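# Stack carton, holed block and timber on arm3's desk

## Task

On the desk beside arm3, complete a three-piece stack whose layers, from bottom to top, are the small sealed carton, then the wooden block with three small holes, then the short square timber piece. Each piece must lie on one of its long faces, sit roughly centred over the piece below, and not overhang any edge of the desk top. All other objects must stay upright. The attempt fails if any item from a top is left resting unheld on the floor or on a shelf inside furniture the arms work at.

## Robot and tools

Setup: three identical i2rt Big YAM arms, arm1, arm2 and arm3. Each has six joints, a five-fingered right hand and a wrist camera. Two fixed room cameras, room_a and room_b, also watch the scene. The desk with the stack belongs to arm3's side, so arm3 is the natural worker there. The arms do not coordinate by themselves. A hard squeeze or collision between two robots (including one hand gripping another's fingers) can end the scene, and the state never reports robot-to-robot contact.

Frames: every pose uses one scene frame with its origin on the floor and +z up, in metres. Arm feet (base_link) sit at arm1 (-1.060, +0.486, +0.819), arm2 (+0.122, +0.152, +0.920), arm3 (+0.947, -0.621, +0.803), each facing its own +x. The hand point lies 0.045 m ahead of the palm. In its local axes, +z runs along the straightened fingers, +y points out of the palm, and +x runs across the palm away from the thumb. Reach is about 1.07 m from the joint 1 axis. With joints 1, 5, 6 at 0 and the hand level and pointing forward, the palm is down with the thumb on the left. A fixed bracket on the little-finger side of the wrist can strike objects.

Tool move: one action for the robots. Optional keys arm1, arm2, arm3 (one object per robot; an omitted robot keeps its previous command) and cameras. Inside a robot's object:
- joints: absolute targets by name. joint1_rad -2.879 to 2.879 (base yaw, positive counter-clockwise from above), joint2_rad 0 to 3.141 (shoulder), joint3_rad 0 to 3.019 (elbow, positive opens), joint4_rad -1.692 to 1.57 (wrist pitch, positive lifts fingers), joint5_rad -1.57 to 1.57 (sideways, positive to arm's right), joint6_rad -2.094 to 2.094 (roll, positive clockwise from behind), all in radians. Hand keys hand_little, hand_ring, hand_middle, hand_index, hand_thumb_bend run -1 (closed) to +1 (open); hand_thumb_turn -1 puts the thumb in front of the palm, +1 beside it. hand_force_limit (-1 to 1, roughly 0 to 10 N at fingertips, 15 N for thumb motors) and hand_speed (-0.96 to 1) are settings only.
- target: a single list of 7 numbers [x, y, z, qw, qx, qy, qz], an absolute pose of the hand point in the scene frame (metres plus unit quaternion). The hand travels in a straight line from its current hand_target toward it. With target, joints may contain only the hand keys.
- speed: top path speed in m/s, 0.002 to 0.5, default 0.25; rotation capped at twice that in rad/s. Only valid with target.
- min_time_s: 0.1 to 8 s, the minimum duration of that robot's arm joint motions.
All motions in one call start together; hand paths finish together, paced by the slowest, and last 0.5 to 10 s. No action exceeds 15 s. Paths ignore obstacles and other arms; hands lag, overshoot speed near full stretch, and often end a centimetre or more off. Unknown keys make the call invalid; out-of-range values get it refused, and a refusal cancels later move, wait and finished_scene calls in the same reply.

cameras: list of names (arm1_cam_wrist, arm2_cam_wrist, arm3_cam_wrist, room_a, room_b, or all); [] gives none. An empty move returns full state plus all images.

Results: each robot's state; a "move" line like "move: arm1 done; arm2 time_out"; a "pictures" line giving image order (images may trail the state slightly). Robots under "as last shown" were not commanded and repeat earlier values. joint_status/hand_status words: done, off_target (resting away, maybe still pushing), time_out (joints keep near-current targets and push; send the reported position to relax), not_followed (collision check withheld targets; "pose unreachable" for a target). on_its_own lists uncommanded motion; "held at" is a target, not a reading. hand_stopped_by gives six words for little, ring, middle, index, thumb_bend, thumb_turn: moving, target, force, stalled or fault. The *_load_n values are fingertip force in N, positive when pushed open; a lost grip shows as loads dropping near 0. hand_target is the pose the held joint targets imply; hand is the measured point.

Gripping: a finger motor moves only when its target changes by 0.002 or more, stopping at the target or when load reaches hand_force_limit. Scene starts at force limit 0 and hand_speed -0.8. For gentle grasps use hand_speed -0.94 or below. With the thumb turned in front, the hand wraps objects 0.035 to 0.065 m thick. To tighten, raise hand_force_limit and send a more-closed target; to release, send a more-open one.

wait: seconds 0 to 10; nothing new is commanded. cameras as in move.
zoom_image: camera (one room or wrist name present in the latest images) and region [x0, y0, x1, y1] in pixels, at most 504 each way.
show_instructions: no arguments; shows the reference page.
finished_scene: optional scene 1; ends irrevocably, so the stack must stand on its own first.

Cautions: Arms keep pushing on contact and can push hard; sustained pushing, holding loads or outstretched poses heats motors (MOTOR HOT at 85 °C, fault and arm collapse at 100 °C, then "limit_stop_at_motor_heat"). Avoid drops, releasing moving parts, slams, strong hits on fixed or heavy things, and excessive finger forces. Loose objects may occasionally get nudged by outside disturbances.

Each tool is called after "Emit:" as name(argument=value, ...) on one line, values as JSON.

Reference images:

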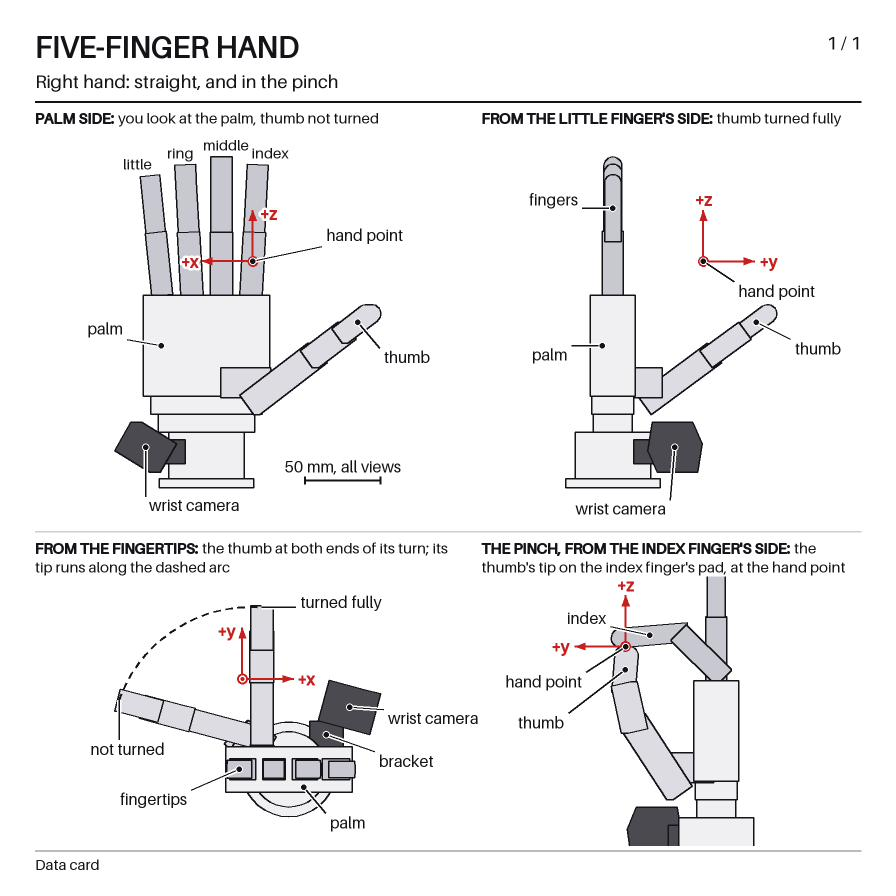

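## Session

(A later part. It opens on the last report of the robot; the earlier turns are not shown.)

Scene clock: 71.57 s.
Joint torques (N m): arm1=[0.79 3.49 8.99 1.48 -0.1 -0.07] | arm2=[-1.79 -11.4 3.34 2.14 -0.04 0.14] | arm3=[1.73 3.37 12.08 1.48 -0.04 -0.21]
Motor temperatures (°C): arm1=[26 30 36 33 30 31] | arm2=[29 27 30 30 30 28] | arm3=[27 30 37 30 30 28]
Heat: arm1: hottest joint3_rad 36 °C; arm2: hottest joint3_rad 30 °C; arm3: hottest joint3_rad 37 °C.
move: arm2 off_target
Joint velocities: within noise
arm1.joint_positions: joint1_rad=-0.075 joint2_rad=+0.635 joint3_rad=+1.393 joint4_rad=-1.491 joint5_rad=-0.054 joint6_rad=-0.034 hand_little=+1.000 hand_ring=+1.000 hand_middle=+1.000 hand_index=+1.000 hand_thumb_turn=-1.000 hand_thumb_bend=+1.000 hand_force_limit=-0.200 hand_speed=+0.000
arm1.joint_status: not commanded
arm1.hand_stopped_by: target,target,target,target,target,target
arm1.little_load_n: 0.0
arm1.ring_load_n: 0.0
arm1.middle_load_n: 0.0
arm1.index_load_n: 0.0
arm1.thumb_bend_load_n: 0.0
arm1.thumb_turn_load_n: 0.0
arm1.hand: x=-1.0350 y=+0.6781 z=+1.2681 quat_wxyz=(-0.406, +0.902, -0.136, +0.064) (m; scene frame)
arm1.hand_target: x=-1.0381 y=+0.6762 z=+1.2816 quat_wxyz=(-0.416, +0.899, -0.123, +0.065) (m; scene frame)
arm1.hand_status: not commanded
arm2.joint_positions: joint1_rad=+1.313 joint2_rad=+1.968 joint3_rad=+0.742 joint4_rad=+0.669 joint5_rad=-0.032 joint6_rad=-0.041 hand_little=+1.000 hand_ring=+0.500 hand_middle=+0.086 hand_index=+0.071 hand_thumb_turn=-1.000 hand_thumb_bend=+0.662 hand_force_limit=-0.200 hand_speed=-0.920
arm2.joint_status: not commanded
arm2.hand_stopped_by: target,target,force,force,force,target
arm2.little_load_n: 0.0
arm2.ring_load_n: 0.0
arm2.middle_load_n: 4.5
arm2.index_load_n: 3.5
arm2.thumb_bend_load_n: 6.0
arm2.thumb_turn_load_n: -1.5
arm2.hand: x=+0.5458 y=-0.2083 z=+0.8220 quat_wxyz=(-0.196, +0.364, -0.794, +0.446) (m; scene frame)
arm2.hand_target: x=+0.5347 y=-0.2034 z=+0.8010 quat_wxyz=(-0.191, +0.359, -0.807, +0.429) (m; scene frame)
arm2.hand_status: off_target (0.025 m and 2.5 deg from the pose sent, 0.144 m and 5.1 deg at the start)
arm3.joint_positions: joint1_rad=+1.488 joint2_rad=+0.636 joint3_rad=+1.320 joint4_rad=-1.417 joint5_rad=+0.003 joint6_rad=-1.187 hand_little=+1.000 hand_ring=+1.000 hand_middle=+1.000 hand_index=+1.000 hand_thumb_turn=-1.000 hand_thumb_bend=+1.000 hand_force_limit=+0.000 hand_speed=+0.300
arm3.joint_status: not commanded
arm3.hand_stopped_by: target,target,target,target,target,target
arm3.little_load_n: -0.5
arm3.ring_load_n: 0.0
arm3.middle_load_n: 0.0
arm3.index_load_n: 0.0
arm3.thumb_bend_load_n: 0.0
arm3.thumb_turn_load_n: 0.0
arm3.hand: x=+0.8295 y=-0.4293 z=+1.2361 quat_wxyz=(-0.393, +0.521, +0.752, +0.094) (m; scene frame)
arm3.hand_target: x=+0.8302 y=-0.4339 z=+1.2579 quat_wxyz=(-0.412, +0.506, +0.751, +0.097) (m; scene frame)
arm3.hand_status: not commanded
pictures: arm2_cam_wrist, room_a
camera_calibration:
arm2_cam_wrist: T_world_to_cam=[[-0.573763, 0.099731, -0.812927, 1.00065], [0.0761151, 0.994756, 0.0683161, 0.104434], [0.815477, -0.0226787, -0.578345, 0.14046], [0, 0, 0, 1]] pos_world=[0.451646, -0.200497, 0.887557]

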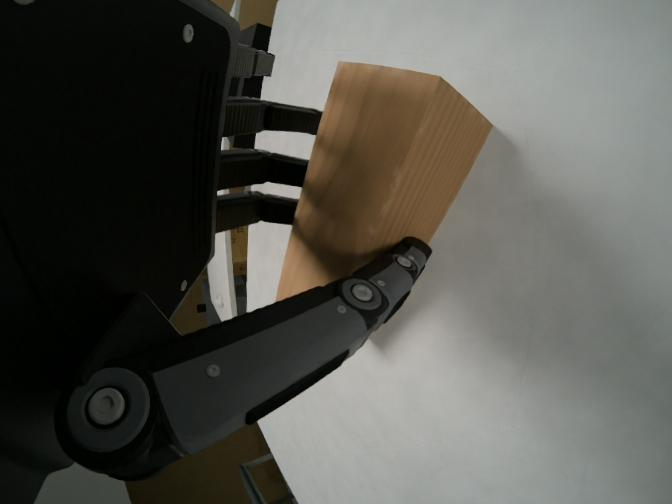

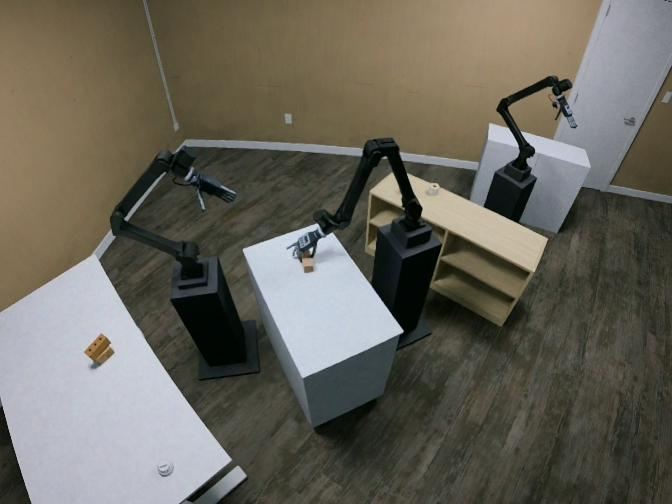

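Emit:
move(arm2={"target": [0.535, -0.204, 0.812, 0.1783, -0.3656, 0.8211, -0.4005], "speed": 0.05}, cameras=["arm2_cam_wrist"])

Emit:
zoom_image(camera="arm2_cam_wrist", region=[260, 50, 560, 350])

Scene clock: 73.27 s.
Joint torques (N m): arm1=[0.85 3.49 8.94 1.44 -0.1 -0.07] | arm2=[-1.38 -14.33 4.55 1.03 0.07 0.1] | arm3=[0.67 2.67 11.97 1.47 -0.04 -0.23]
Motor temperatures (°C): arm1=[26 30 36 33 30 31] | arm2=[29 27 30 30 30 28] | arm3=[27 30 37 30 30 28]
Heat: arm1: hottest joint3_rad 36 °C; arm2: hottest joint3_rad 30 °C; arm3: hottest joint3_rad 37 °C.
move: arm2 off_target
Joint velocities: within noise
arm1, arm3: as last shown
arm2.joint_positions: joint1_rad=+1.313 joint2_rad=+1.941 joint3_rad=+0.766 joint4_rad=+0.540 joint5_rad=-0.032 joint6_rad=-0.040 hand_little=+1.000 hand_ring=+0.500 hand_middle=+0.086 hand_index=+0.071 hand_thumb_turn=-1.000 hand_thumb_bend=+0.662 hand_force_limit=-0.200 hand_speed=-0.920
arm2.joint_status: not commanded
arm2.hand_stopped_by: target,target,force,force,force,target
arm2.little_load_n: 0.0
arm2.ring_load_n: 0.0
arm2.middle_load_n: 4.0
arm2.index_load_n: 3.0
arm2.thumb_bend_load_n: 7.0
arm2.thumb_turn_load_n: 0.0
arm2.hand: x=+0.5412 y=-0.2038 z=+0.8199 quat_wxyz=(-0.184, +0.371, -0.811, +0.413) (m; scene frame)
arm2.hand_target: x=+0.5351 y=-0.2039 z=+0.8123 quat_wxyz=(-0.178, +0.365, -0.821, +0.401) (m; scene frame)
arm2.hand_status: off_target (0.010 m and 2.1 deg from the pose sent, 0.015 m and 6.3 deg at the start)
arm3.little_load_n: 0.0
arm3.middle_load_n: -0.5
pictures: arm2_cam_wrist
camera_calibration:
arm2_cam_wrist: T_world_to_cam=[[-0.617945, 0.143567, -0.773002, 0.995978], [0.0816206, 0.989588, 0.118544, 0.0552372], [0.781973, 0.0101609, -0.623229, 0.204824], [0, 0, 0, 1]] pos_world=[0.450785, -0.199733, 0.890998]

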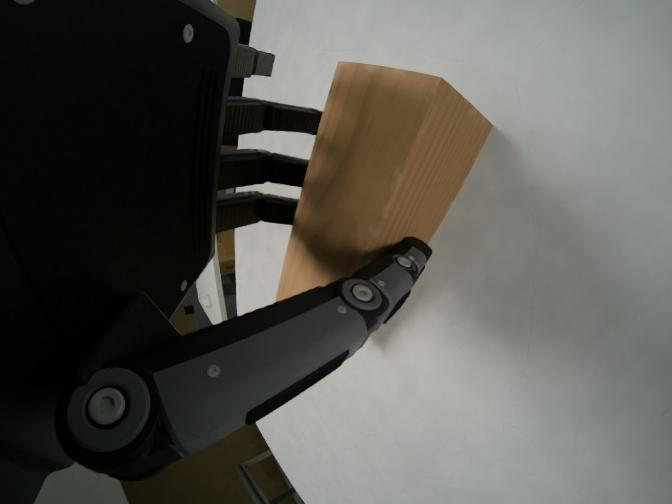

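Scaled by 1.680 from the camera's 672x504 image, which has a finer 960x720 frame.

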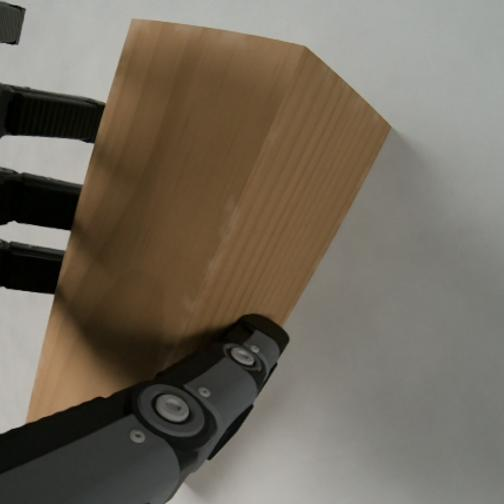

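Emit:
move(arm2={"target": [0.533, -0.204, 0.800, 0.1810, -0.3644, 0.8184, -0.4065], "speed": 0.05})

Scene clock: 74.37 s.
Joint torques (N m): arm1=[0.79 3.55 9.02 1.46 -0.11 -0.07] | arm2=[-1.44 -11.93 3.71 2.09 -0.04 0.06] | arm3=[0.62 2.37 11.86 1.52 -0.06 -0.23]
Motor temperatures (°C): arm1=[26 30 36 33 29 31] | arm2=[29 27 30 30 30 28] | arm3=[27 30 37 29 30 28]
Heat: arm1: hottest joint3_rad 36 °C; arm2: hottest joint3_rad 30 °C; arm3: hottest joint3_rad 37 °C.
move: arm2 off_target
Joint velocities: within noise
arm1, arm3: as last shown
arm1.ring_load_n: -0.5
arm1.thumb_turn_load_n: 0.5
arm2.joint_positions: joint1_rad=+1.311 joint2_rad=+1.949 joint3_rad=+0.766 joint4_rad=+0.566 joint5_rad=-0.032 joint6_rad=-0.040 hand_little=+1.000 hand_ring=+0.500 hand_middle=+0.086 hand_index=+0.071 hand_thumb_turn=-1.000 hand_thumb_bend=+0.662 hand_force_limit=-0.200 hand_speed=-0.920
arm2.joint_status: not commanded
arm2.hand_stopped_by: target,target,force,force,force,target
arm2.little_load_n: 0.0
arm2.ring_load_n: 0.0
arm2.middle_load_n: 4.5
arm2.index_load_n: 3.5
arm2.thumb_bend_load_n: 6.0
arm2.thumb_turn_load_n: -1.0
arm2.hand: x=+0.5431 y=-0.2070 z=+0.8204 quat_wxyz=(-0.186, +0.369, -0.808, +0.421) (m; scene frame)
arm2.hand_target: x=+0.5328 y=-0.2035 z=+0.8009 quat_wxyz=(-0.181, +0.364, -0.818, +0.406) (m; scene frame)
arm2.hand_status: off_target (0.023 m and 2.2 deg from the pose sent, 0.021 m and 1.4 deg at the start)
arm3.middle_load_n: 0.0
pictures: none

Emit:
move(arm2={"joints": {"hand_index": 0.5, "hand_middle": 0.5, "hand_thumb_bend": 0.95, "hand_speed": -0.85}})

Emit:
move(arm2={"target": [0.52, -0.19, 1.0, 0.1810, -0.3644, 0.8184, -0.4065], "speed": 0.25, "joints": {"hand_index": 1, "hand_middle": 1, "hand_ring": 1, "hand_thumb_bend": 1, "hand_speed": 0}}, cameras=["arm2_cam_wrist", "arm3_cam_wrist"])

Scene clock: 76.33 s.
Joint torques (N m): arm1=[0.73 3.37 8.98 1.46 -0.1 -0.08] | arm2=[-1.26 -13.74 3.86 1.96 -0.05 0.11] | arm3=[1.03 2.78 12.08 1.37 -0.02 -0.19]
Motor temperatures (°C): arm1=[26 30 36 33 29 31] | arm2=[29 27 30 30 30 28] | arm3=[27 30 37 29 30 28]
Heat: arm1: hottest joint3_rad 36 °C; arm2: hottest joint3_rad 30 °C; arm3: hottest joint3_rad 37 °C.
move: arm2 done
Joint velocities: within noise
arm1, arm3: as last shown
arm1.ring_load_n: 0.0
arm1.thumb_turn_load_n: 0.0
arm2.joint_positions: joint1_rad=+1.310 joint2_rad=+1.969 joint3_rad=+0.762 joint4_rad=+0.568 joint5_rad=-0.033 joint6_rad=-0.040 hand_little=+1.000 hand_ring=+0.500 hand_middle=+0.500 hand_index=+0.500 hand_thumb_turn=-1.000 hand_thumb_bend=+0.950 hand_force_limit=-0.200 hand_speed=-0.850
arm2.joint_status: all done
arm2.hand_stopped_by: target,target,target,target,target,target
arm2.little_load_n: 0.0
arm2.ring_load_n: 0.0
arm2.middle_load_n: 0.0
arm2.index_load_n: 0.0
arm2.thumb_bend_load_n: 0.0
arm2.thumb_turn_load_n: 0.0
arm2.hand: x=+0.5382 y=-0.2026 z=+0.8090 quat_wxyz=(-0.183, +0.370, -0.812, +0.412) (m; scene frame)
arm2.hand_target: x=+0.5327 y=-0.2034 z=+0.8008 quat_wxyz=(-0.181, +0.364, -0.818, +0.406) (m; scene frame)
arm2.hand_status: not commanded
pictures: none

Scene clock: 78.03 s.
Joint torques (N m): arm1=[0.79 3.43 8.96 1.44 -0.1 -0.07] | arm2=[-1.08 -11.52 10.1 1.52 0.08 0.11] | arm3=[0.21 2.14 12.11 1.68 -0.01 -0.24]
Motor temperatures (°C): arm1=[26 29 36 33 29 31] | arm2=[29 27 30 30 30 28] | arm3=[27 30 36 29 30 28]
Heat: arm1: hottest joint3_rad 36 °C; arm2: hottest joint3_rad 30 °C; arm3: hottest joint3_rad 36 °C.
move: arm2 off_target
Joint velocities: within noise
arm1, arm3: as last shown
arm2.joint_positions: joint1_rad=+1.310 joint2_rad=+1.441 joint3_rad=+0.769 joint4_rad=-0.012 joint5_rad=-0.033 joint6_rad=-0.040 hand_little=+1.000 hand_ring=+1.000 hand_middle=+1.000 hand_index=+1.000 hand_thumb_turn=-1.000 hand_thumb_bend=+1.000 hand_force_limit=-0.200 hand_speed=+0.000
arm2.joint_status: all done
arm2.hand_stopped_by: target,target,target,target,target,target
arm2.little_load_n: 0.0
arm2.ring_load_n: 0.0
arm2.middle_load_n: 0.0
arm2.index_load_n: 0.0
arm2.thumb_bend_load_n: 0.0
arm2.thumb_turn_load_n: 0.0
arm2.hand: x=+0.5104 y=-0.1770 z=+0.9821 quat_wxyz=(-0.176, +0.374, -0.821, +0.393) (m; scene frame)
arm2.hand_target: x=+0.5195 y=-0.1894 z=+1.0002 quat_wxyz=(-0.181, +0.364, -0.818, +0.406) (m; scene frame)
arm2.hand_status: off_target (0.024 m and 2.0 deg from the pose sent, 0.192 m and 1.2 deg at the start)
arm3.thumb_bend_load_n: -0.5
pictures: arm2_cam_wrist, arm3_cam_wrist
camera_calibration:
arm2_cam_wrist: T_world_to_cam=[[-0.643886, 0.170463, -0.745891, 1.08993], [0.0880312, 0.984897, 0.149092, -0.0221329], [0.760041, 0.0303364, -0.649167, 0.369935], [0, 0, 0, 1]] pos_world=[0.42257, -0.175216, 1.05642]
arm3_cam_wrist: T_world_to_cam=[[0.775014, 0.629606, -0.0543117, -0.306637], [0.607085, -0.765641, -0.2127, -0.581087], [-0.1755, 0.131873, -0.975607, 1.51978], [0, 0, 0, 1]] pos_world=[0.857138, -0.452262, 1.34246]

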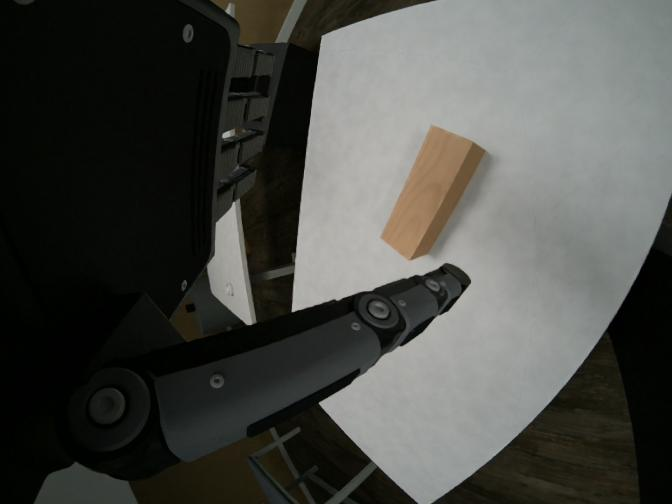

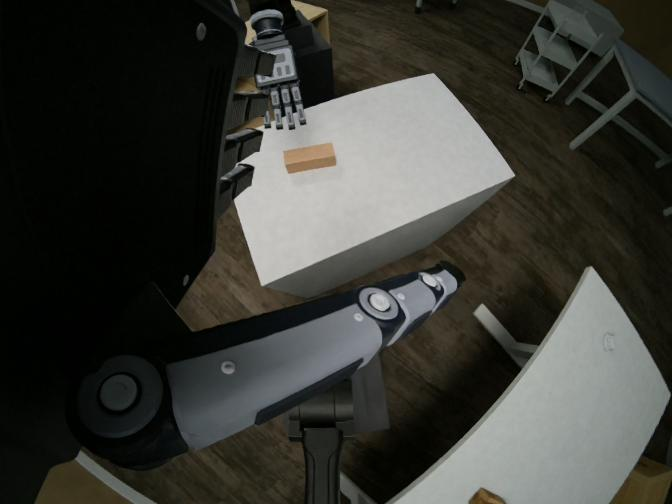

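Emit:
zoom_image(camera="arm3_cam_wrist", region=[270, 130, 350, 190])

Emit:
move(arm2={"joints": {"joint1_rad": -0.7, "joint2_rad": 0.63, "joint3_rad": 1.33, "joint4_rad": -1.3}, "min_time_s": 4}, arm3={"joints": {"joint6_rad": 0.0}, "min_time_s": 3}, cameras=["arm3_cam_wrist"])

Scaled by 6.300 from the camera's 672x504 image, which has a finer 960x720 frame.

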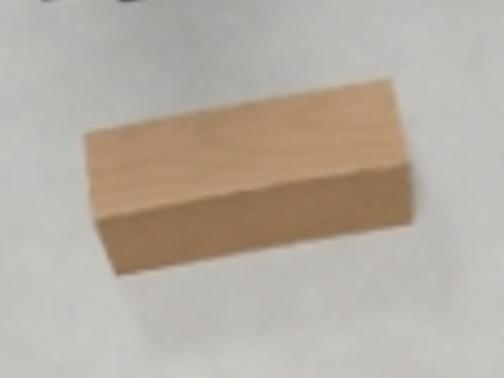

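Scene clock: 82.77 s.
Joint torques (N m): arm1=[0.79 3.49 8.99 1.44 -0.1 -0.08] | arm2=[-1.49 1.49 10.45 1.54 -0.03 0.08] | arm3=[0.26 2.02 11.99 1.24 -0.11 0.1]
Motor temperatures (°C): arm1=[26 29 36 33 29 30] | arm2=[29 27 31 30 30 28] | arm3=[27 30 36 29 29 28]
Heat: arm1: hottest joint3_rad 36 °C; arm2: hottest joint3_rad 31 °C; arm3: hottest joint3_rad 36 °C.
move: arm2 done; arm3 done
Joint velocities: within noise
arm1: as last shown
arm2.joint_positions: joint1_rad=-0.691 joint2_rad=+0.629 joint3_rad=+1.293 joint4_rad=-1.291 joint5_rad=-0.030 joint6_rad=-0.040 hand_little=+1.000 hand_ring=+1.000 hand_middle=+1.000 hand_index=+1.000 hand_thumb_turn=-1.000 hand_thumb_bend=+1.000 hand_force_limit=-0.200 hand_speed=+0.000
arm2.joint_status: all done
arm2.hand_stopped_by: target,target,target,target,target,target
arm2.little_load_n: 0.0
arm2.ring_load_n: 0.0
arm2.middle_load_n: 0.0
arm2.index_load_n: 0.0
arm2.thumb_bend_load_n: 0.0
arm2.thumb_turn_load_n: 0.0
arm2.hand: x=-0.0887 y=+0.0334 z=+1.3558 quat_wxyz=(+0.252, -0.483, -0.750, +0.376) (m; scene frame)
arm2.hand_target: x=-0.0870 y=+0.0356 z=+1.3720 quat_wxyz=(+0.258, -0.487, -0.740, +0.386) (m; scene frame)
arm2.hand_status: not commanded
arm3.joint_positions: joint1_rad=+1.488 joint2_rad=+0.636 joint3_rad=+1.320 joint4_rad=-1.417 joint5_rad=+0.003 joint6_rad=-0.013 hand_little=+1.000 hand_ring=+1.000 hand_middle=+1.000 hand_index=+1.000 hand_thumb_turn=-1.000 hand_thumb_bend=+1.000 hand_force_limit=+0.000 hand_speed=+0.300
arm3.joint_status: all done
arm3.hand_stopped_by: target,target,target,target,target,target
arm3.little_load_n: 0.0
arm3.ring_load_n: 0.0
arm3.middle_load_n: 0.0
arm3.index_load_n: 0.0
arm3.thumb_bend_load_n: 0.0
arm3.thumb_turn_load_n: 0.0
arm3.hand: x=+0.7789 y=-0.4840 z=+1.2285 quat_wxyz=(-0.379, +0.850, +0.337, -0.140) (m; scene frame)
arm3.hand_target: x=+0.7792 y=-0.4901 z=+1.2500 quat_wxyz=(-0.395, +0.842, +0.334, -0.153) (m; scene frame)
arm3.hand_status: not commanded
pictures: arm3_cam_wrist
camera_calibration:
arm3_cam_wrist: T_world_to_cam=[[0.662435, -0.262275, -0.701707, 0.217913], [-0.1735, -0.964954, 0.196878, -0.585529], [-0.728751, -0.00867289, -0.684724, 1.51621], [0, 0, 0, 1]] pos_world=[0.858996, -0.494705, 1.30637]

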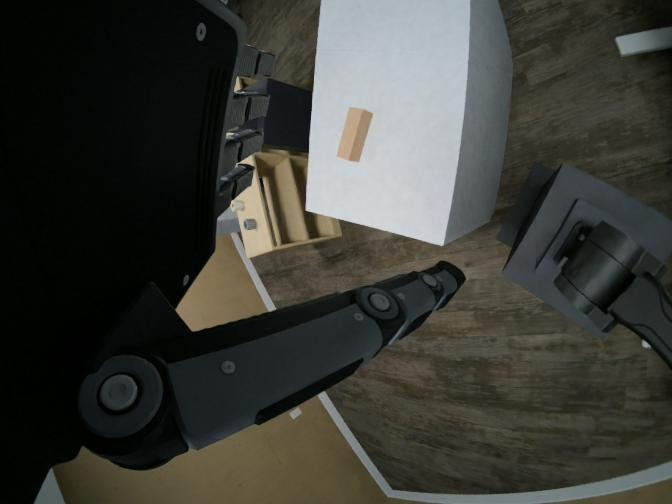

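Emit:
move(arm3={"target": [0.54, -0.234, 0.94, 0.4299, -0.8086, -0.3549, 0.1887], "speed": 0.25}, cameras=["arm3_cam_wrist"])

Emit:
zoom_image(camera="arm3_cam_wrist", region=[370, 90, 540, 280])

Scene clock: 85.77 s.
Joint torques (N m): arm1=[0.73 3.49 8.96 1.46 -0.1 -0.08] | arm2=[-1.61 1.38 10.28 1.54 0.01 0.1] | arm3=[-0.85 -7.88 12.59 3.15 -0.12 -0.25]
Motor temperatures (°C): arm1=[26 29 36 33 29 30] | arm2=[29 27 31 30 30 28] | arm3=[27 30 36 29 29 28]
Heat: arm1: hottest joint3_rad 36 °C; arm2: hottest joint3_rad 31 °C; arm3: hottest joint3_rad 36 °C.
move: arm3 off_target
Joint velocities: within noise
arm1, arm2: as last shown
arm2.index_load_n: -0.5
arm3.joint_positions: joint1_rad=+1.488 joint2_rad=+1.418 joint3_rad=+0.898 joint4_rad=-0.132 joint5_rad=-0.079 joint6_rad=-0.036 hand_little=+1.000 hand_ring=+1.000 hand_middle=+1.000 hand_index=+1.000 hand_thumb_turn=-1.000 hand_thumb_bend=+1.000 hand_force_limit=+0.000 hand_speed=+0.300
arm3.joint_status: not commanded
arm3.hand_stopped_by: target,target,target,target,target,target
arm3.little_load_n: 0.0
arm3.ring_load_n: 0.0
arm3.middle_load_n: 0.0
arm3.index_load_n: 0.0
arm3.thumb_bend_load_n: 0.0
arm3.thumb_turn_load_n: 0.0
arm3.hand: x=+0.5522 y=-0.2544 z=+0.9155 quat_wxyz=(-0.402, +0.823, +0.357, -0.183) (m; scene frame)
arm3.hand_target: x=+0.5413 y=-0.2352 z=+0.9406 quat_wxyz=(-0.430, +0.809, +0.355, -0.188) (m; scene frame)
arm3.hand_status: off_target (0.034 m and 3.6 deg from the pose sent, 0.450 m and 9.6 deg at the start)
pictures: arm3_cam_wrist
camera_calibration:
arm3_cam_wrist: T_world_to_cam=[[0.62088, -0.185698, -0.761594, 0.305948], [-0.0828353, -0.981639, 0.171821, -0.373074], [-0.779517, -0.0435936, -0.624862, 1.10299], [0, 0, 0, 1]] pos_world=[0.638939, -0.261326, 0.986326]

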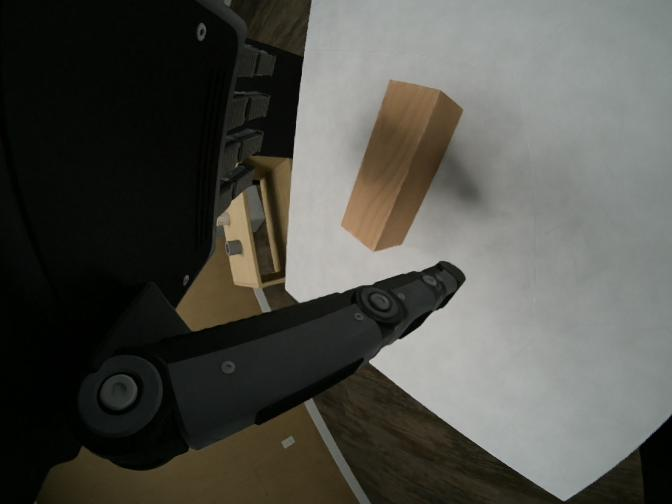

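Scaled by 2.653 from the camera's 672x504 image, which has a finer 960x720 frame.

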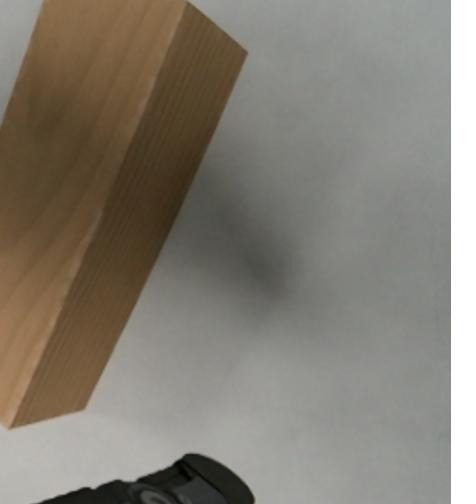

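Emit:
move(arm3={"target": [0.514, -0.210, 0.865, 0.4273, -0.8035, -0.3662, 0.1947], "speed": 0.12}, cameras=["arm3_cam_wrist"])

Scene clock: 88.30 s.
Joint torques (N m): arm1=[0.73 3.37 8.92 1.46 -0.1 -0.07] | arm2=[-1.44 1.38 10.26 1.54 0 0.09] | arm3=[-0.62 -9.47 11.79 3.19 -0.1 -0.19]
Motor temperatures (°C): arm1=[26 29 36 33 29 30] | arm2=[29 27 31 30 30 28] | arm3=[27 30 37 29 29 28]
Heat: arm1: hottest joint3_rad 36 °C; arm2: hottest joint3_rad 31 °C; arm3: hottest joint3_rad 37 °C.
move: arm3 off_target
Joint velocities: within noise
arm1, arm2: as last shown
arm1.ring_load_n: -0.5
arm2.index_load_n: 0.0
arm2.thumb_bend_load_n: 0.5
arm3.joint_positions: joint1_rad=+1.488 joint2_rad=+1.618 joint3_rad=+0.898 joint4_rad=+0.067 joint5_rad=-0.101 joint6_rad=-0.051 hand_little=+1.000 hand_ring=+1.000 hand_middle=+1.000 hand_index=+1.000 hand_thumb_turn=-1.000 hand_thumb_bend=+1.000 hand_force_limit=+0.000 hand_speed=+0.300
arm3.joint_status: not commanded
arm3.hand_stopped_by: target,target,target,target,target,target
arm3.little_load_n: 0.0
arm3.ring_load_n: 0.0
arm3.middle_load_n: 0.0
arm3.index_load_n: 0.0
arm3.thumb_bend_load_n: 0.0
arm3.thumb_turn_load_n: 0.0
arm3.hand: x=+0.5294 y=-0.2338 z=+0.8437 quat_wxyz=(-0.400, +0.818, +0.368, -0.189) (m; scene frame)
arm3.hand_target: x=+0.5155 y=-0.2113 z=+0.8659 quat_wxyz=(-0.427, +0.803, +0.366, -0.194) (m; scene frame)
arm3.hand_status: off_target (0.035 m and 3.6 deg from the pose sent, 0.077 m and 4.0 deg at the start)
pictures: arm3_cam_wrist
camera_calibration:
arm3_cam_wrist: T_world_to_cam=[[0.624289, -0.169286, -0.76263, 0.272168], [-0.0559149, -0.983417, 0.172524, -0.357727], [-0.77919, -0.0650621, -0.623402, 1.03489], [0, 0, 0, 1]] pos_world=[0.616459, -0.238388, 0.914431]

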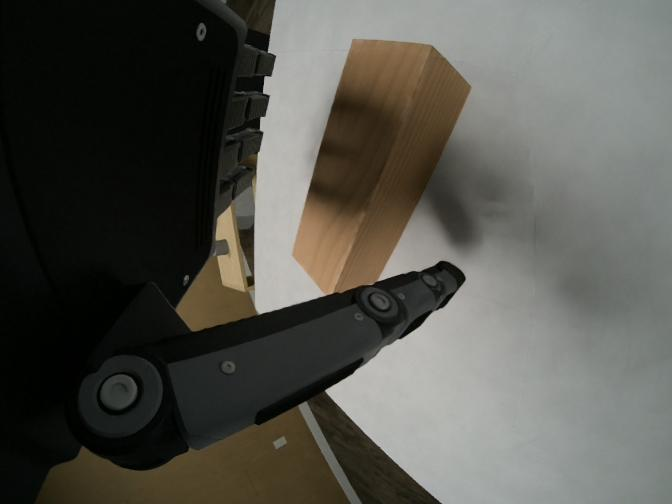

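Emit:
move(arm3={"target": [0.508, -0.195, 0.843, 0.4377, -0.7977, -0.3636, 0.1995], "speed": 0.08}, cameras=["arm3_cam_wrist"])

Scene clock: 89.93 s.
Joint torques (N m): arm1=[0.73 3.43 8.95 1.44 -0.1 -0.07] | arm2=[-1.32 1.44 10.24 1.58 -0.01 0.13] | arm3=[-1.38 -8.94 11.52 2.91 -0.13 -0.21]
Motor temperatures (°C): arm1=[26 29 36 33 29 30] | arm2=[29 27 31 30 30 28] | arm3=[27 30 37 29 29 28]
Heat: arm1: hottest joint3_rad 36 °C; arm2: hottest joint3_rad 31 °C; arm3: hottest joint3_rad 37 °C.
move: arm3 off_target
Joint velocities: within noise
arm1.joint_positions: joint1_rad=-0.075 joint2_rad=+0.635 joint3_rad=+1.393 joint4_rad=-1.491 joint5_rad=-0.054 joint6_rad=-0.034 hand_little=+1.000 hand_ring=+1.000 hand_middle=+1.000 hand_index=+1.000 hand_thumb_turn=-1.000 hand_thumb_bend=+1.000 hand_force_limit=-0.200 hand_speed=+0.000
arm1.joint_status: not commanded
arm1.hand_stopped_by: target,target,target,target,target,target
arm1.little_load_n: 0.0
arm1.ring_load_n: 0.0
arm1.middle_load_n: 0.0
arm1.index_load_n: 0.0
arm1.thumb_bend_load_n: 0.0
arm1.thumb_turn_load_n: 0.0
arm1.hand: x=-1.0350 y=+0.6781 z=+1.2681 quat_wxyz=(-0.406, +0.902, -0.136, +0.064) (m; scene frame)
arm1.hand_target: x=-1.0381 y=+0.6762 z=+1.2816 quat_wxyz=(-0.416, +0.899, -0.123, +0.065) (m; scene frame)
arm1.hand_status: not commanded
arm2: as last shown
arm2.thumb_bend_load_n: 0.0
arm3.joint_positions: joint1_rad=+1.478 joint2_rad=+1.688 joint3_rad=+0.905 joint4_rad=+0.161 joint5_rad=-0.113 joint6_rad=-0.055 hand_little=+1.000 hand_ring=+1.000 hand_middle=+1.000 hand_index=+1.000 hand_thumb_turn=-1.000 hand_thumb_bend=+1.000 hand_force_limit=+0.000 hand_speed=+0.300
arm3.joint_status: not commanded
arm3.hand_stopped_by: target,target,target,target,target,target
arm3.little_load_n: 0.0
arm3.ring_load_n: 0.0
arm3.middle_load_n: 0.0
arm3.index_load_n: 0.0
arm3.thumb_bend_load_n: 0.0
arm3.thumb_turn_load_n: 0.0
arm3.hand: x=+0.5217 y=-0.2193 z=+0.8249 quat_wxyz=(-0.412, +0.811, +0.366, -0.195) (m; scene frame)
arm3.hand_target: x=+0.5095 y=-0.1961 z=+0.8439 quat_wxyz=(-0.438, +0.798, +0.364, -0.199) (m; scene frame)
arm3.hand_status: off_target (0.033 m and 3.3 deg from the pose sent, 0.044 m and 5.1 deg at the start)
pictures: arm3_cam_wrist
camera_calibration:
arm3_cam_wrist: T_world_to_cam=[[0.606329, -0.152292, -0.780495, 0.292933], [-0.0499207, -0.986844, 0.153774, -0.329013], [-0.793646, -0.0542748, -0.605954, 1.01351], [0, 0, 0, 1]] pos_world=[0.610329, -0.225066, 0.893366]

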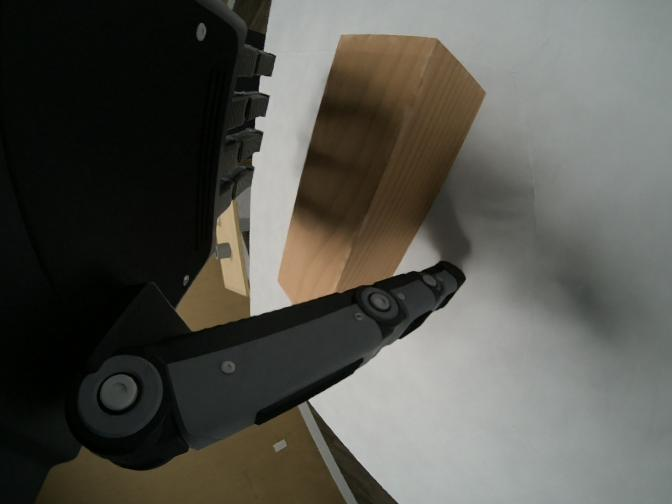

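Emit:
move(arm3={"target": [0.508, -0.195, 0.839, 0.4377, -0.7977, -0.3636, 0.1995], "speed": 0.08, "joints": {"hand_index": 0.45, "hand_middle": 0.45, "hand_ring": 0.5, "hand_thumb_bend": 0.85, "hand_speed": 0}})

Emit:
move(arm3={"joints": {"hand_index": -0.4, "hand_middle": -0.4, "hand_thumb_bend": 0.0, "hand_speed": -0.92, "hand_force_limit": -0.1}}, cameras=["arm3_cam_wrist"])

Scene clock: 91.10 s.
Joint torques (N m): arm1=[0.73 3.43 8.99 1.47 -0.1 -0.09] | arm2=[-1.67 2.02 10.19 1.47 0 0.08] | arm3=[-0.91 -9.82 11.25 3 -0.11 -0.24]
Motor temperatures (°C): arm1=[26 29 36 33 29 30] | arm2=[29 27 31 30 30 28] | arm3=[27 30 37 29 29 28]
Heat: arm1: hottest joint3_rad 36 °C; arm2: hottest joint3_rad 31 °C; arm3: hottest joint3_rad 37 °C.
move: arm3 off_target
Joint velocities: within noise
arm1, arm2: as last shown
arm2.little_load_n: 0.5
arm3.joint_positions: joint1_rad=+1.478 joint2_rad=+1.695 joint3_rad=+0.905 joint4_rad=+0.171 joint5_rad=-0.114 joint6_rad=-0.056 hand_little=+1.000 hand_ring=+0.500 hand_middle=+0.450 hand_index=+0.450 hand_thumb_turn=-1.000 hand_thumb_bend=+0.850 hand_force_limit=+0.000 hand_speed=+0.000
arm3.joint_status: all done
arm3.hand_stopped_by: target,target,target,target,target,target
arm3.little_load_n: 0.0
arm3.ring_load_n: 0.0
arm3.middle_load_n: 0.0
arm3.index_load_n: 0.0
arm3.thumb_bend_load_n: 0.0
arm3.thumb_turn_load_n: 0.0
arm3.hand: x=+0.5207 y=-0.2183 z=+0.8229 quat_wxyz=(-0.414, +0.810, +0.366, -0.196) (m; scene frame)
arm3.hand_target: x=+0.5093 y=-0.1961 z=+0.8398 quat_wxyz=(-0.438, +0.798, +0.364, -0.199) (m; scene frame)
arm3.hand_status: off_target (0.031 m and 3.1 deg from the pose sent, 0.031 m and 3.3 deg at the start)
pictures: none

Scene clock: 94.73 s.
Joint torques (N m): arm1=[0.79 3.31 8.95 1.48 -0.09 -0.08] | arm2=[-1.32 1.67 10.22 1.51 -0.01 0.1] | arm3=[-1.55 -9.47 11.03 2.91 -0.12 -0.2]
Motor temperatures (°C): arm1=[26 29 37 33 29 30] | arm2=[29 27 32 30 30 28] | arm3=[27 30 37 30 29 28]
Heat: arm1: hottest joint3_rad 37 °C; arm2: hottest joint3_rad 32 °C; arm3: hottest joint3_rad 37 °C.
move: arm3 off_target
Joint velocities: within noise
arm1, arm2: as last shown
arm2.little_load_n: 0.0
arm3.joint_positions: joint1_rad=+1.478 joint2_rad=+1.696 joint3_rad=+0.905 joint4_rad=+0.172 joint5_rad=-0.114 joint6_rad=-0.056 hand_little=+1.000 hand_ring=+0.500 hand_middle=+0.086 hand_index=+0.063 hand_thumb_turn=-1.000 hand_thumb_bend=+0.660 hand_force_limit=-0.100 hand_speed=-0.920
arm3.joint_status: hand_middle off_target (ended at +0.086, target -0.400); hand_index off_target (ended at +0.063, target -0.400); hand_thumb_bend off_target (ended at +0.660, target +0.000); the others done
arm3.hand_stopped_by: target,target,force,force,force,target
arm3.little_load_n: 0.0
arm3.ring_load_n: 0.0
arm3.middle_load_n: 3.0
arm3.index_load_n: 6.0
arm3.thumb_bend_load_n: 8.5
arm3.thumb_turn_load_n: -1.0
arm3.hand: x=+0.5207 y=-0.2183 z=+0.8228 quat_wxyz=(-0.414, +0.810, +0.366, -0.196) (m; scene frame)
arm3.hand_target: x=+0.5093 y=-0.1960 z=+0.8396 quat_wxyz=(-0.438, +0.798, +0.364, -0.199) (m; scene frame)
arm3.hand_status: not commanded
pictures: arm3_cam_wrist
camera_calibration:
arm3_cam_wrist: T_world_to_cam=[[0.604693, -0.149272, -0.782345, 0.295086], [-0.0487607, -0.987376, 0.150703, -0.325899], [-0.794965, -0.0529815, -0.604338, 1.01118], [0, 0, 0, 1]] pos_world=[0.609527, -0.224163, 0.891069]

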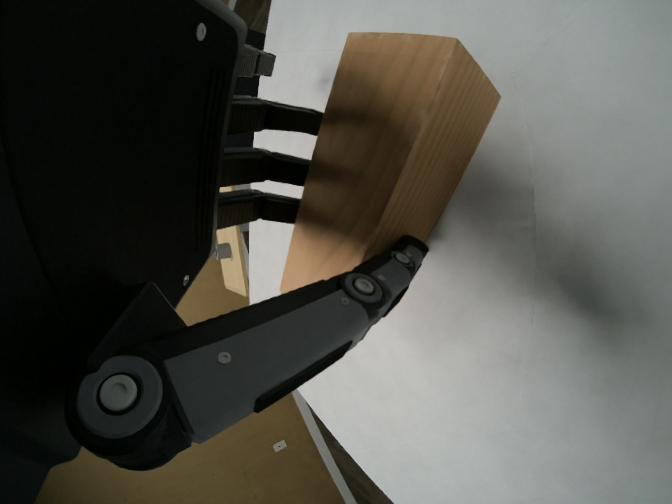

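Emit:
zoom_image(camera="arm3_cam_wrist", region=[260, 20, 520, 310])

Emit:
move(arm3={"target": [0.53, -0.23, 1.02, 0.4377, -0.7977, -0.3636, 0.1995], "speed": 0.15}, cameras=["arm3_cam_wrist"])

Scaled by 1.738 from the camera's 672x504 image, which has a finer 960x720 frame.

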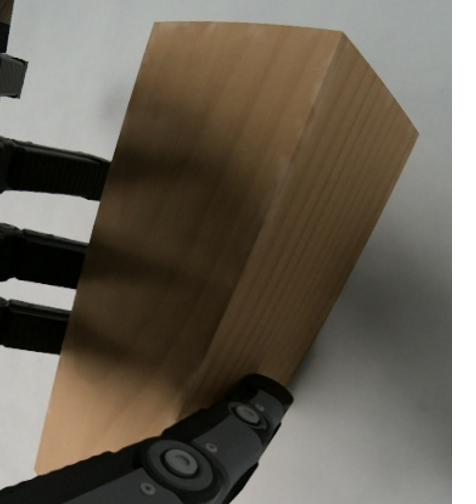

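Scene clock: 96.90 s.
Joint torques (N m): arm1=[0.85 3.31 8.98 1.44 -0.11 -0.08] | arm2=[-1.79 1.55 10.22 1.52 -0.01 0.11] | arm3=[-0.73 -8.64 14.67 1.58 0.12 -0.08]
Motor temperatures (°C): arm1=[26 29 37 33 29 30] | arm2=[29 27 32 30 30 28] | arm3=[27 30 37 29 29 28]
Heat: arm1: hottest joint3_rad 37 °C; arm2: hottest joint3_rad 32 °C; arm3: hottest joint3_rad 37 °C.
move: arm3 off_target
Joint velocities: within noise
arm1, arm2: as last shown
arm2.middle_load_n: -0.5
arm3.joint_positions: joint1_rad=+1.478 joint2_rad=+1.368 joint3_rad=+1.023 joint4_rad=-0.292 joint5_rad=-0.110 joint6_rad=-0.056 hand_little=+1.000 hand_ring=+0.500 hand_middle=+0.086 hand_index=+0.063 hand_thumb_turn=-1.000 hand_thumb_bend=+0.660 hand_force_limit=-0.100 hand_speed=-0.920
arm3.joint_status: not commanded
arm3.hand_stopped_by: target,target,force,force,force,target
arm3.little_load_n: 0.0
arm3.ring_load_n: 0.0
arm3.middle_load_n: 3.5
arm3.index_load_n: 5.5
arm3.thumb_bend_load_n: 8.5
arm3.thumb_turn_load_n: -0.5
arm3.hand: x=+0.5449 y=-0.2457 z=+0.9790 quat_wxyz=(-0.407, +0.815, +0.366, -0.191) (m; scene frame)
arm3.hand_target: x=+0.5318 y=-0.2319 z=+1.0203 quat_wxyz=(-0.438, +0.798, +0.363, -0.200) (m; scene frame)
arm3.hand_status: off_target (0.046 m and 4.2 deg from the pose sent, 0.198 m and 3.1 deg at the start)
pictures: arm3_cam_wrist
camera_calibration:
arm3_cam_wrist: T_world_to_cam=[[0.615321, -0.160594, -0.771744, 0.379642], [-0.0539346, -0.98531, 0.162033, -0.383075], [-0.786429, -0.0580786, -0.614944, 1.12789], [0, 0, 0, 1]] pos_world=[0.632743, -0.250973, 1.04865]

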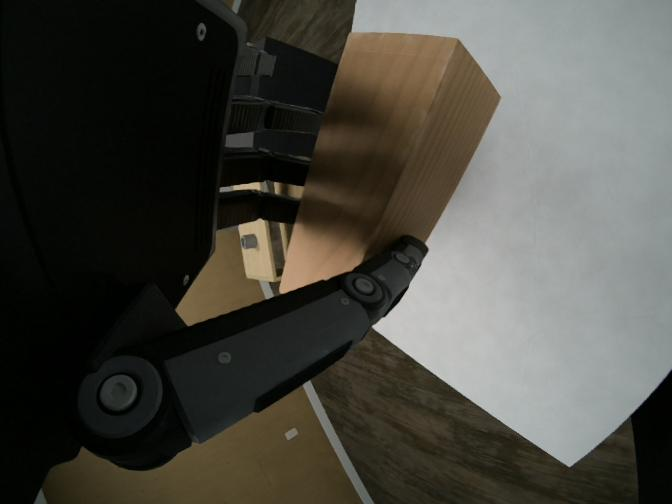

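Emit:
move(arm3={"joints": {"joint1_rad": -0.55, "joint2_rad": 1.2, "joint3_rad": 1.2, "joint4_rad": -1.1, "joint5_rad": 0.85, "joint6_rad": 1.1}, "min_time_s": 4.5}, cameras=["arm3_cam_wrist", "room_a"])

Scene clock: 103.13 s.
Joint torques (N m): arm1=[0.73 3.37 8.96 1.46 -0.11 -0.07] | arm2=[-1.55 1.73 10.24 1.63 -0.01 0.08] | arm3=[0.5 -6.48 14.78 0.75 1.03 0.1]
Motor temperatures (°C): arm1=[26 29 37 33 29 30] | arm2=[29 27 32 30 30 28] | arm3=[27 31 38 29 29 28]
Heat: arm1: hottest joint3_rad 37 °C; arm2: hottest joint3_rad 32 °C; arm3: hottest joint3_rad 38 °C.
move: arm3 done
Joint velocities: within noise
arm1, arm2: as last shown
arm2.middle_load_n: 0.0
arm3.joint_positions: joint1_rad=-0.545 joint2_rad=+1.217 joint3_rad=+1.133 joint4_rad=-1.092 joint5_rad=+0.845 joint6_rad=+1.086 hand_little=+1.000 hand_ring=+0.500 hand_middle=+0.086 hand_index=+0.063 hand_thumb_turn=-1.000 hand_thumb_bend=+0.660 hand_force_limit=-0.100 hand_speed=-0.920
arm3.joint_status: all done
arm3.hand_stopped_by: target,target,force,force,force,target
arm3.little_load_n: 0.0
arm3.ring_load_n: 0.0
arm3.middle_load_n: 3.5
arm3.index_load_n: 5.0
arm3.thumb_bend_load_n: 8.5
arm3.thumb_turn_load_n: -0.5
arm3.hand: x=+1.3877 y=-0.5997 z=+1.0491 quat_wxyz=(-0.140, +0.257, -0.860, +0.419) (m; scene frame)
arm3.hand_target: x=+1.4006 y=-0.5990 z=+1.0894 quat_wxyz=(-0.176, +0.231, -0.860, +0.421) (m; scene frame)
arm3.hand_status: not commanded
pictures: arm3_cam_wrist, room_a
camera_calibration:
arm3_cam_wrist: T_world_to_cam=[[-0.554585, 0.328903, -0.764368, 1.76751], [0.304766, 0.935029, 0.181215, -0.0640752], [0.774308, -0.132454, -0.618791, -0.393175], [0, 0, 0, 1]] pos_world=[1.3042, -0.573506, 1.11935]

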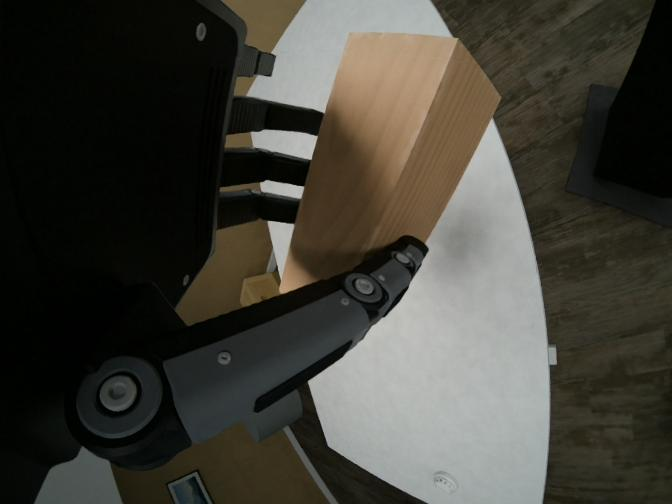

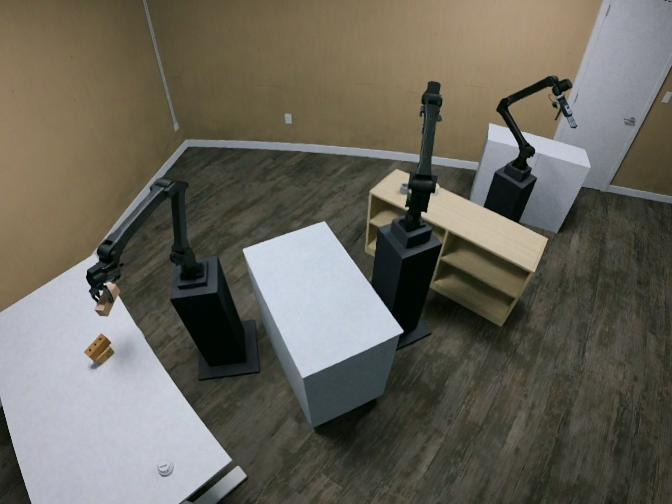

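Emit:
move(arm3={"target": [1.547, -0.733, 1.05, 0.0402, -0.0733, 0.8736, -0.4793], "speed": 0.2}, cameras=["arm3_cam_wrist", "room_b"])

Scene clock: 105.70 s.
Joint torques (N m): arm1=[0.79 3.49 8.95 1.43 -0.11 -0.08] | arm2=[-1.44 1.67 10.22 1.58 0.02 0.11] | arm3=[-0.15 -11.11 14.09 0.31 1.16 0.04]
Motor temperatures (°C): arm1=[26 29 37 33 29 30] | arm2=[29 27 32 30 30 28] | arm3=[27 31 39 29 30 28]
Heat: arm1: hottest joint3_rad 37 °C; arm2: hottest joint3_rad 32 °C; arm3: hottest joint3_rad 39 °C.
move: arm3 off_target
Joint velocities: within noise
arm1: as last shown
arm2.joint_positions: joint1_rad=-0.691 joint2_rad=+0.629 joint3_rad=+1.293 joint4_rad=-1.291 joint5_rad=-0.030 joint6_rad=-0.040 hand_little=+1.000 hand_ring=+1.000 hand_middle=+1.000 hand_index=+1.000 hand_thumb_turn=-1.000 hand_thumb_bend=+1.000 hand_force_limit=-0.200 hand_speed=+0.000
arm2.joint_status: not commanded
arm2.hand_stopped_by: target,target,target,target,target,target
arm2.little_load_n: 0.0
arm2.ring_load_n: 0.0
arm2.middle_load_n: 0.0
arm2.index_load_n: 0.0
arm2.thumb_bend_load_n: 0.0
arm2.thumb_turn_load_n: 0.0
arm2.hand: x=-0.0887 y=+0.0334 z=+1.3558 quat_wxyz=(+0.252, -0.483, -0.750, +0.376) (m; scene frame)
arm2.hand_target: x=-0.0870 y=+0.0356 z=+1.3720 quat_wxyz=(+0.258, -0.487, -0.740, +0.386) (m; scene frame)
arm2.hand_status: not commanded
arm3.joint_positions: joint1_rad=-0.794 joint2_rad=+1.732 joint3_rad=+1.615 joint4_rad=-1.288 joint5_rad=+0.981 joint6_rad=+1.292 hand_little=+1.000 hand_ring=+0.500 hand_middle=+0.086 hand_index=+0.063 hand_thumb_turn=-1.000 hand_thumb_bend=+0.660 hand_force_limit=-0.100 hand_speed=-0.920
arm3.joint_status: not commanded
arm3.hand_stopped_by: target,target,force,force,force,target
arm3.little_load_n: 0.0
arm3.ring_load_n: 0.0
arm3.middle_load_n: 3.5
arm3.index_load_n: 5.5
arm3.thumb_bend_load_n: 9.0
arm3.thumb_turn_load_n: -0.5
arm3.hand: x=+1.5298 y=-0.7291 z=+1.0243 quat_wxyz=(-0.018, +0.094, -0.875, +0.475) (m; scene frame)
arm3.hand_target: x=+1.5453 y=-0.7328 z=+1.0501 quat_wxyz=(-0.041, +0.074, -0.874, +0.479) (m; scene frame)
arm3.hand_status: off_target (0.031 m and 3.6 deg from the pose sent, 0.208 m and 25.0 deg at the start)
pictures: arm3_cam_wrist, room_b
camera_calibration:
arm3_cam_wrist: T_world_to_cam=[[-0.431229, 0.453239, -0.780138, 1.78804], [0.659691, 0.748263, 0.0700702, -0.547142], [0.615507, -0.484434, -0.621671, -0.546424], [0, 0, 0, 1]] pos_world=[1.46833, -0.665709, 1.09356]

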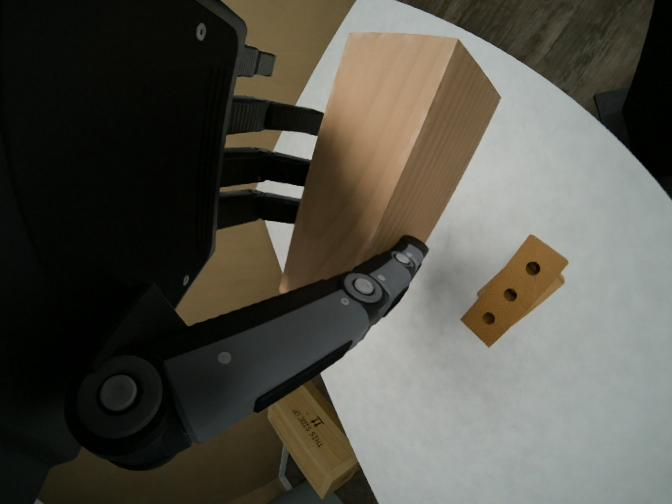

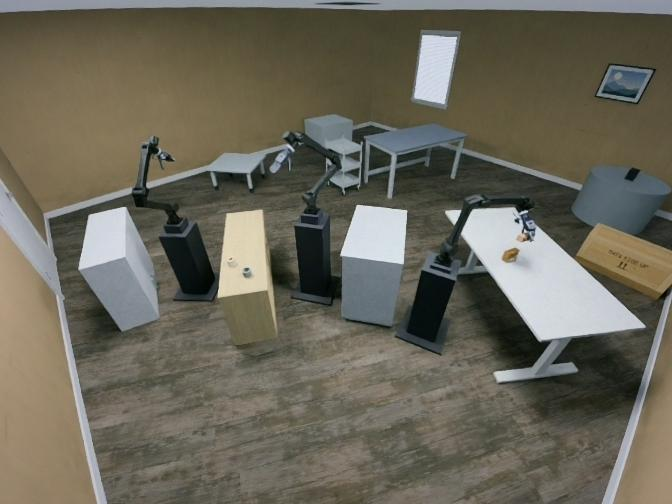

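Pile is visible. Zoom.

Emit:
zoom_image(camera="arm3_cam_wrist", region=[450, 225, 580, 355])

Scaled by 3.877 from the camera's 672x504 image, which has a finer 960x720 frame.

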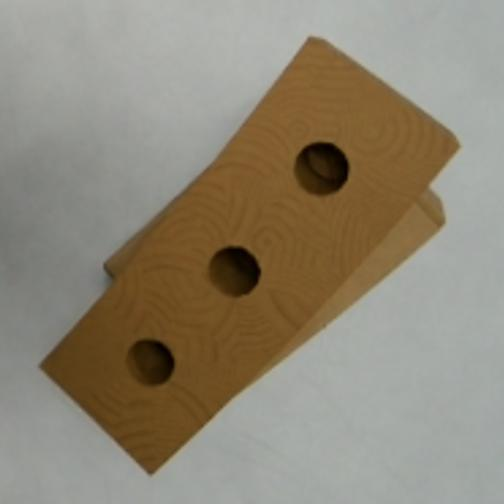

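Emit:
move(arm3={"target": [1.589, -0.734, 0.95, 0.0652, -0.0468, 0.8846, -0.4595], "speed": 0.12}, cameras=["arm3_cam_wrist"])

Emit:
zoom_image(camera="arm3_cam_wrist", region=[450, 180, 650, 380])

Scene clock: 110.07 s.
Joint torques (N m): arm1=[0.85 3.49 8.91 1.47 -0.09 -0.07] | arm2=[-1.44 1.55 10.22 1.58 0 0.09] | arm3=[-1.55 -13.45 9.05 1.74 0.81 0.1]
Motor temperatures (°C): arm1=[26 29 37 33 29 30] | arm2=[29 27 32 30 30 28] | arm3=[27 31 39 29 30 28]
Heat: arm1: hottest joint3_rad 37 °C; arm2: hottest joint3_rad 32 °C; arm3: hottest joint3_rad 39 °C.
move: arm3 off_target
Joint velocities: within noise
arm1, arm2: as last shown
arm1.thumb_bend_load_n: 0.5
arm3.joint_positions: joint1_rad=-0.803 joint2_rad=+1.869 joint3_rad=+1.598 joint4_rad=-1.068 joint5_rad=+0.941 joint6_rad=+1.328 hand_little=+1.000 hand_ring=+0.500 hand_middle=+0.086 hand_index=+0.063 hand_thumb_turn=-1.000 hand_thumb_bend=+0.660 hand_force_limit=-0.100 hand_speed=-0.920
arm3.joint_status: not commanded
arm3.hand_stopped_by: target,target,force,force,force,target
arm3.little_load_n: 0.0
arm3.ring_load_n: 0.0
arm3.middle_load_n: 3.5
arm3.index_load_n: 5.5
arm3.thumb_bend_load_n: 9.0
arm3.thumb_turn_load_n: -1.0
arm3.hand: x=+1.5847 y=-0.7267 z=+0.9463 quat_wxyz=(-0.056, +0.063, -0.885, +0.459) (m; scene frame)
arm3.hand_target: x=+1.5889 y=-0.7339 z=+0.9500 quat_wxyz=(-0.065, +0.047, -0.885, +0.459) (m; scene frame)
arm3.hand_status: off_target (0.009 m and 2.1 deg from the pose sent, 0.095 m and 8.0 deg at the start)
pictures: arm3_cam_wrist
camera_calibration:
arm3_cam_wrist: T_world_to_cam=[[-0.34773, 0.497282, -0.794855, 1.66338], [0.663804, 0.729283, 0.16586, -0.690627], [0.662154, -0.469954, -0.583692, -0.726852], [0, 0, 0, 1]] pos_world=[1.51814, -0.665094, 1.01244]

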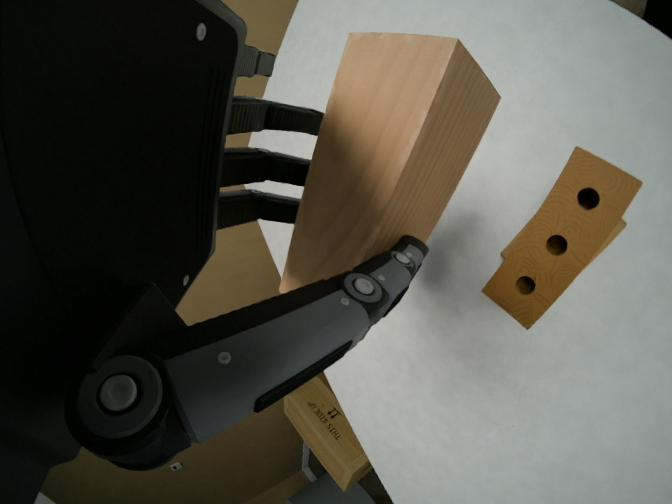

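Scaled by 2.520 from the camera's 672x504 image, which has a finer 960x720 frame.

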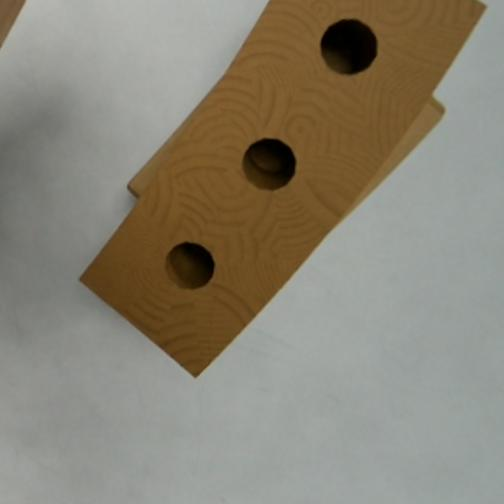

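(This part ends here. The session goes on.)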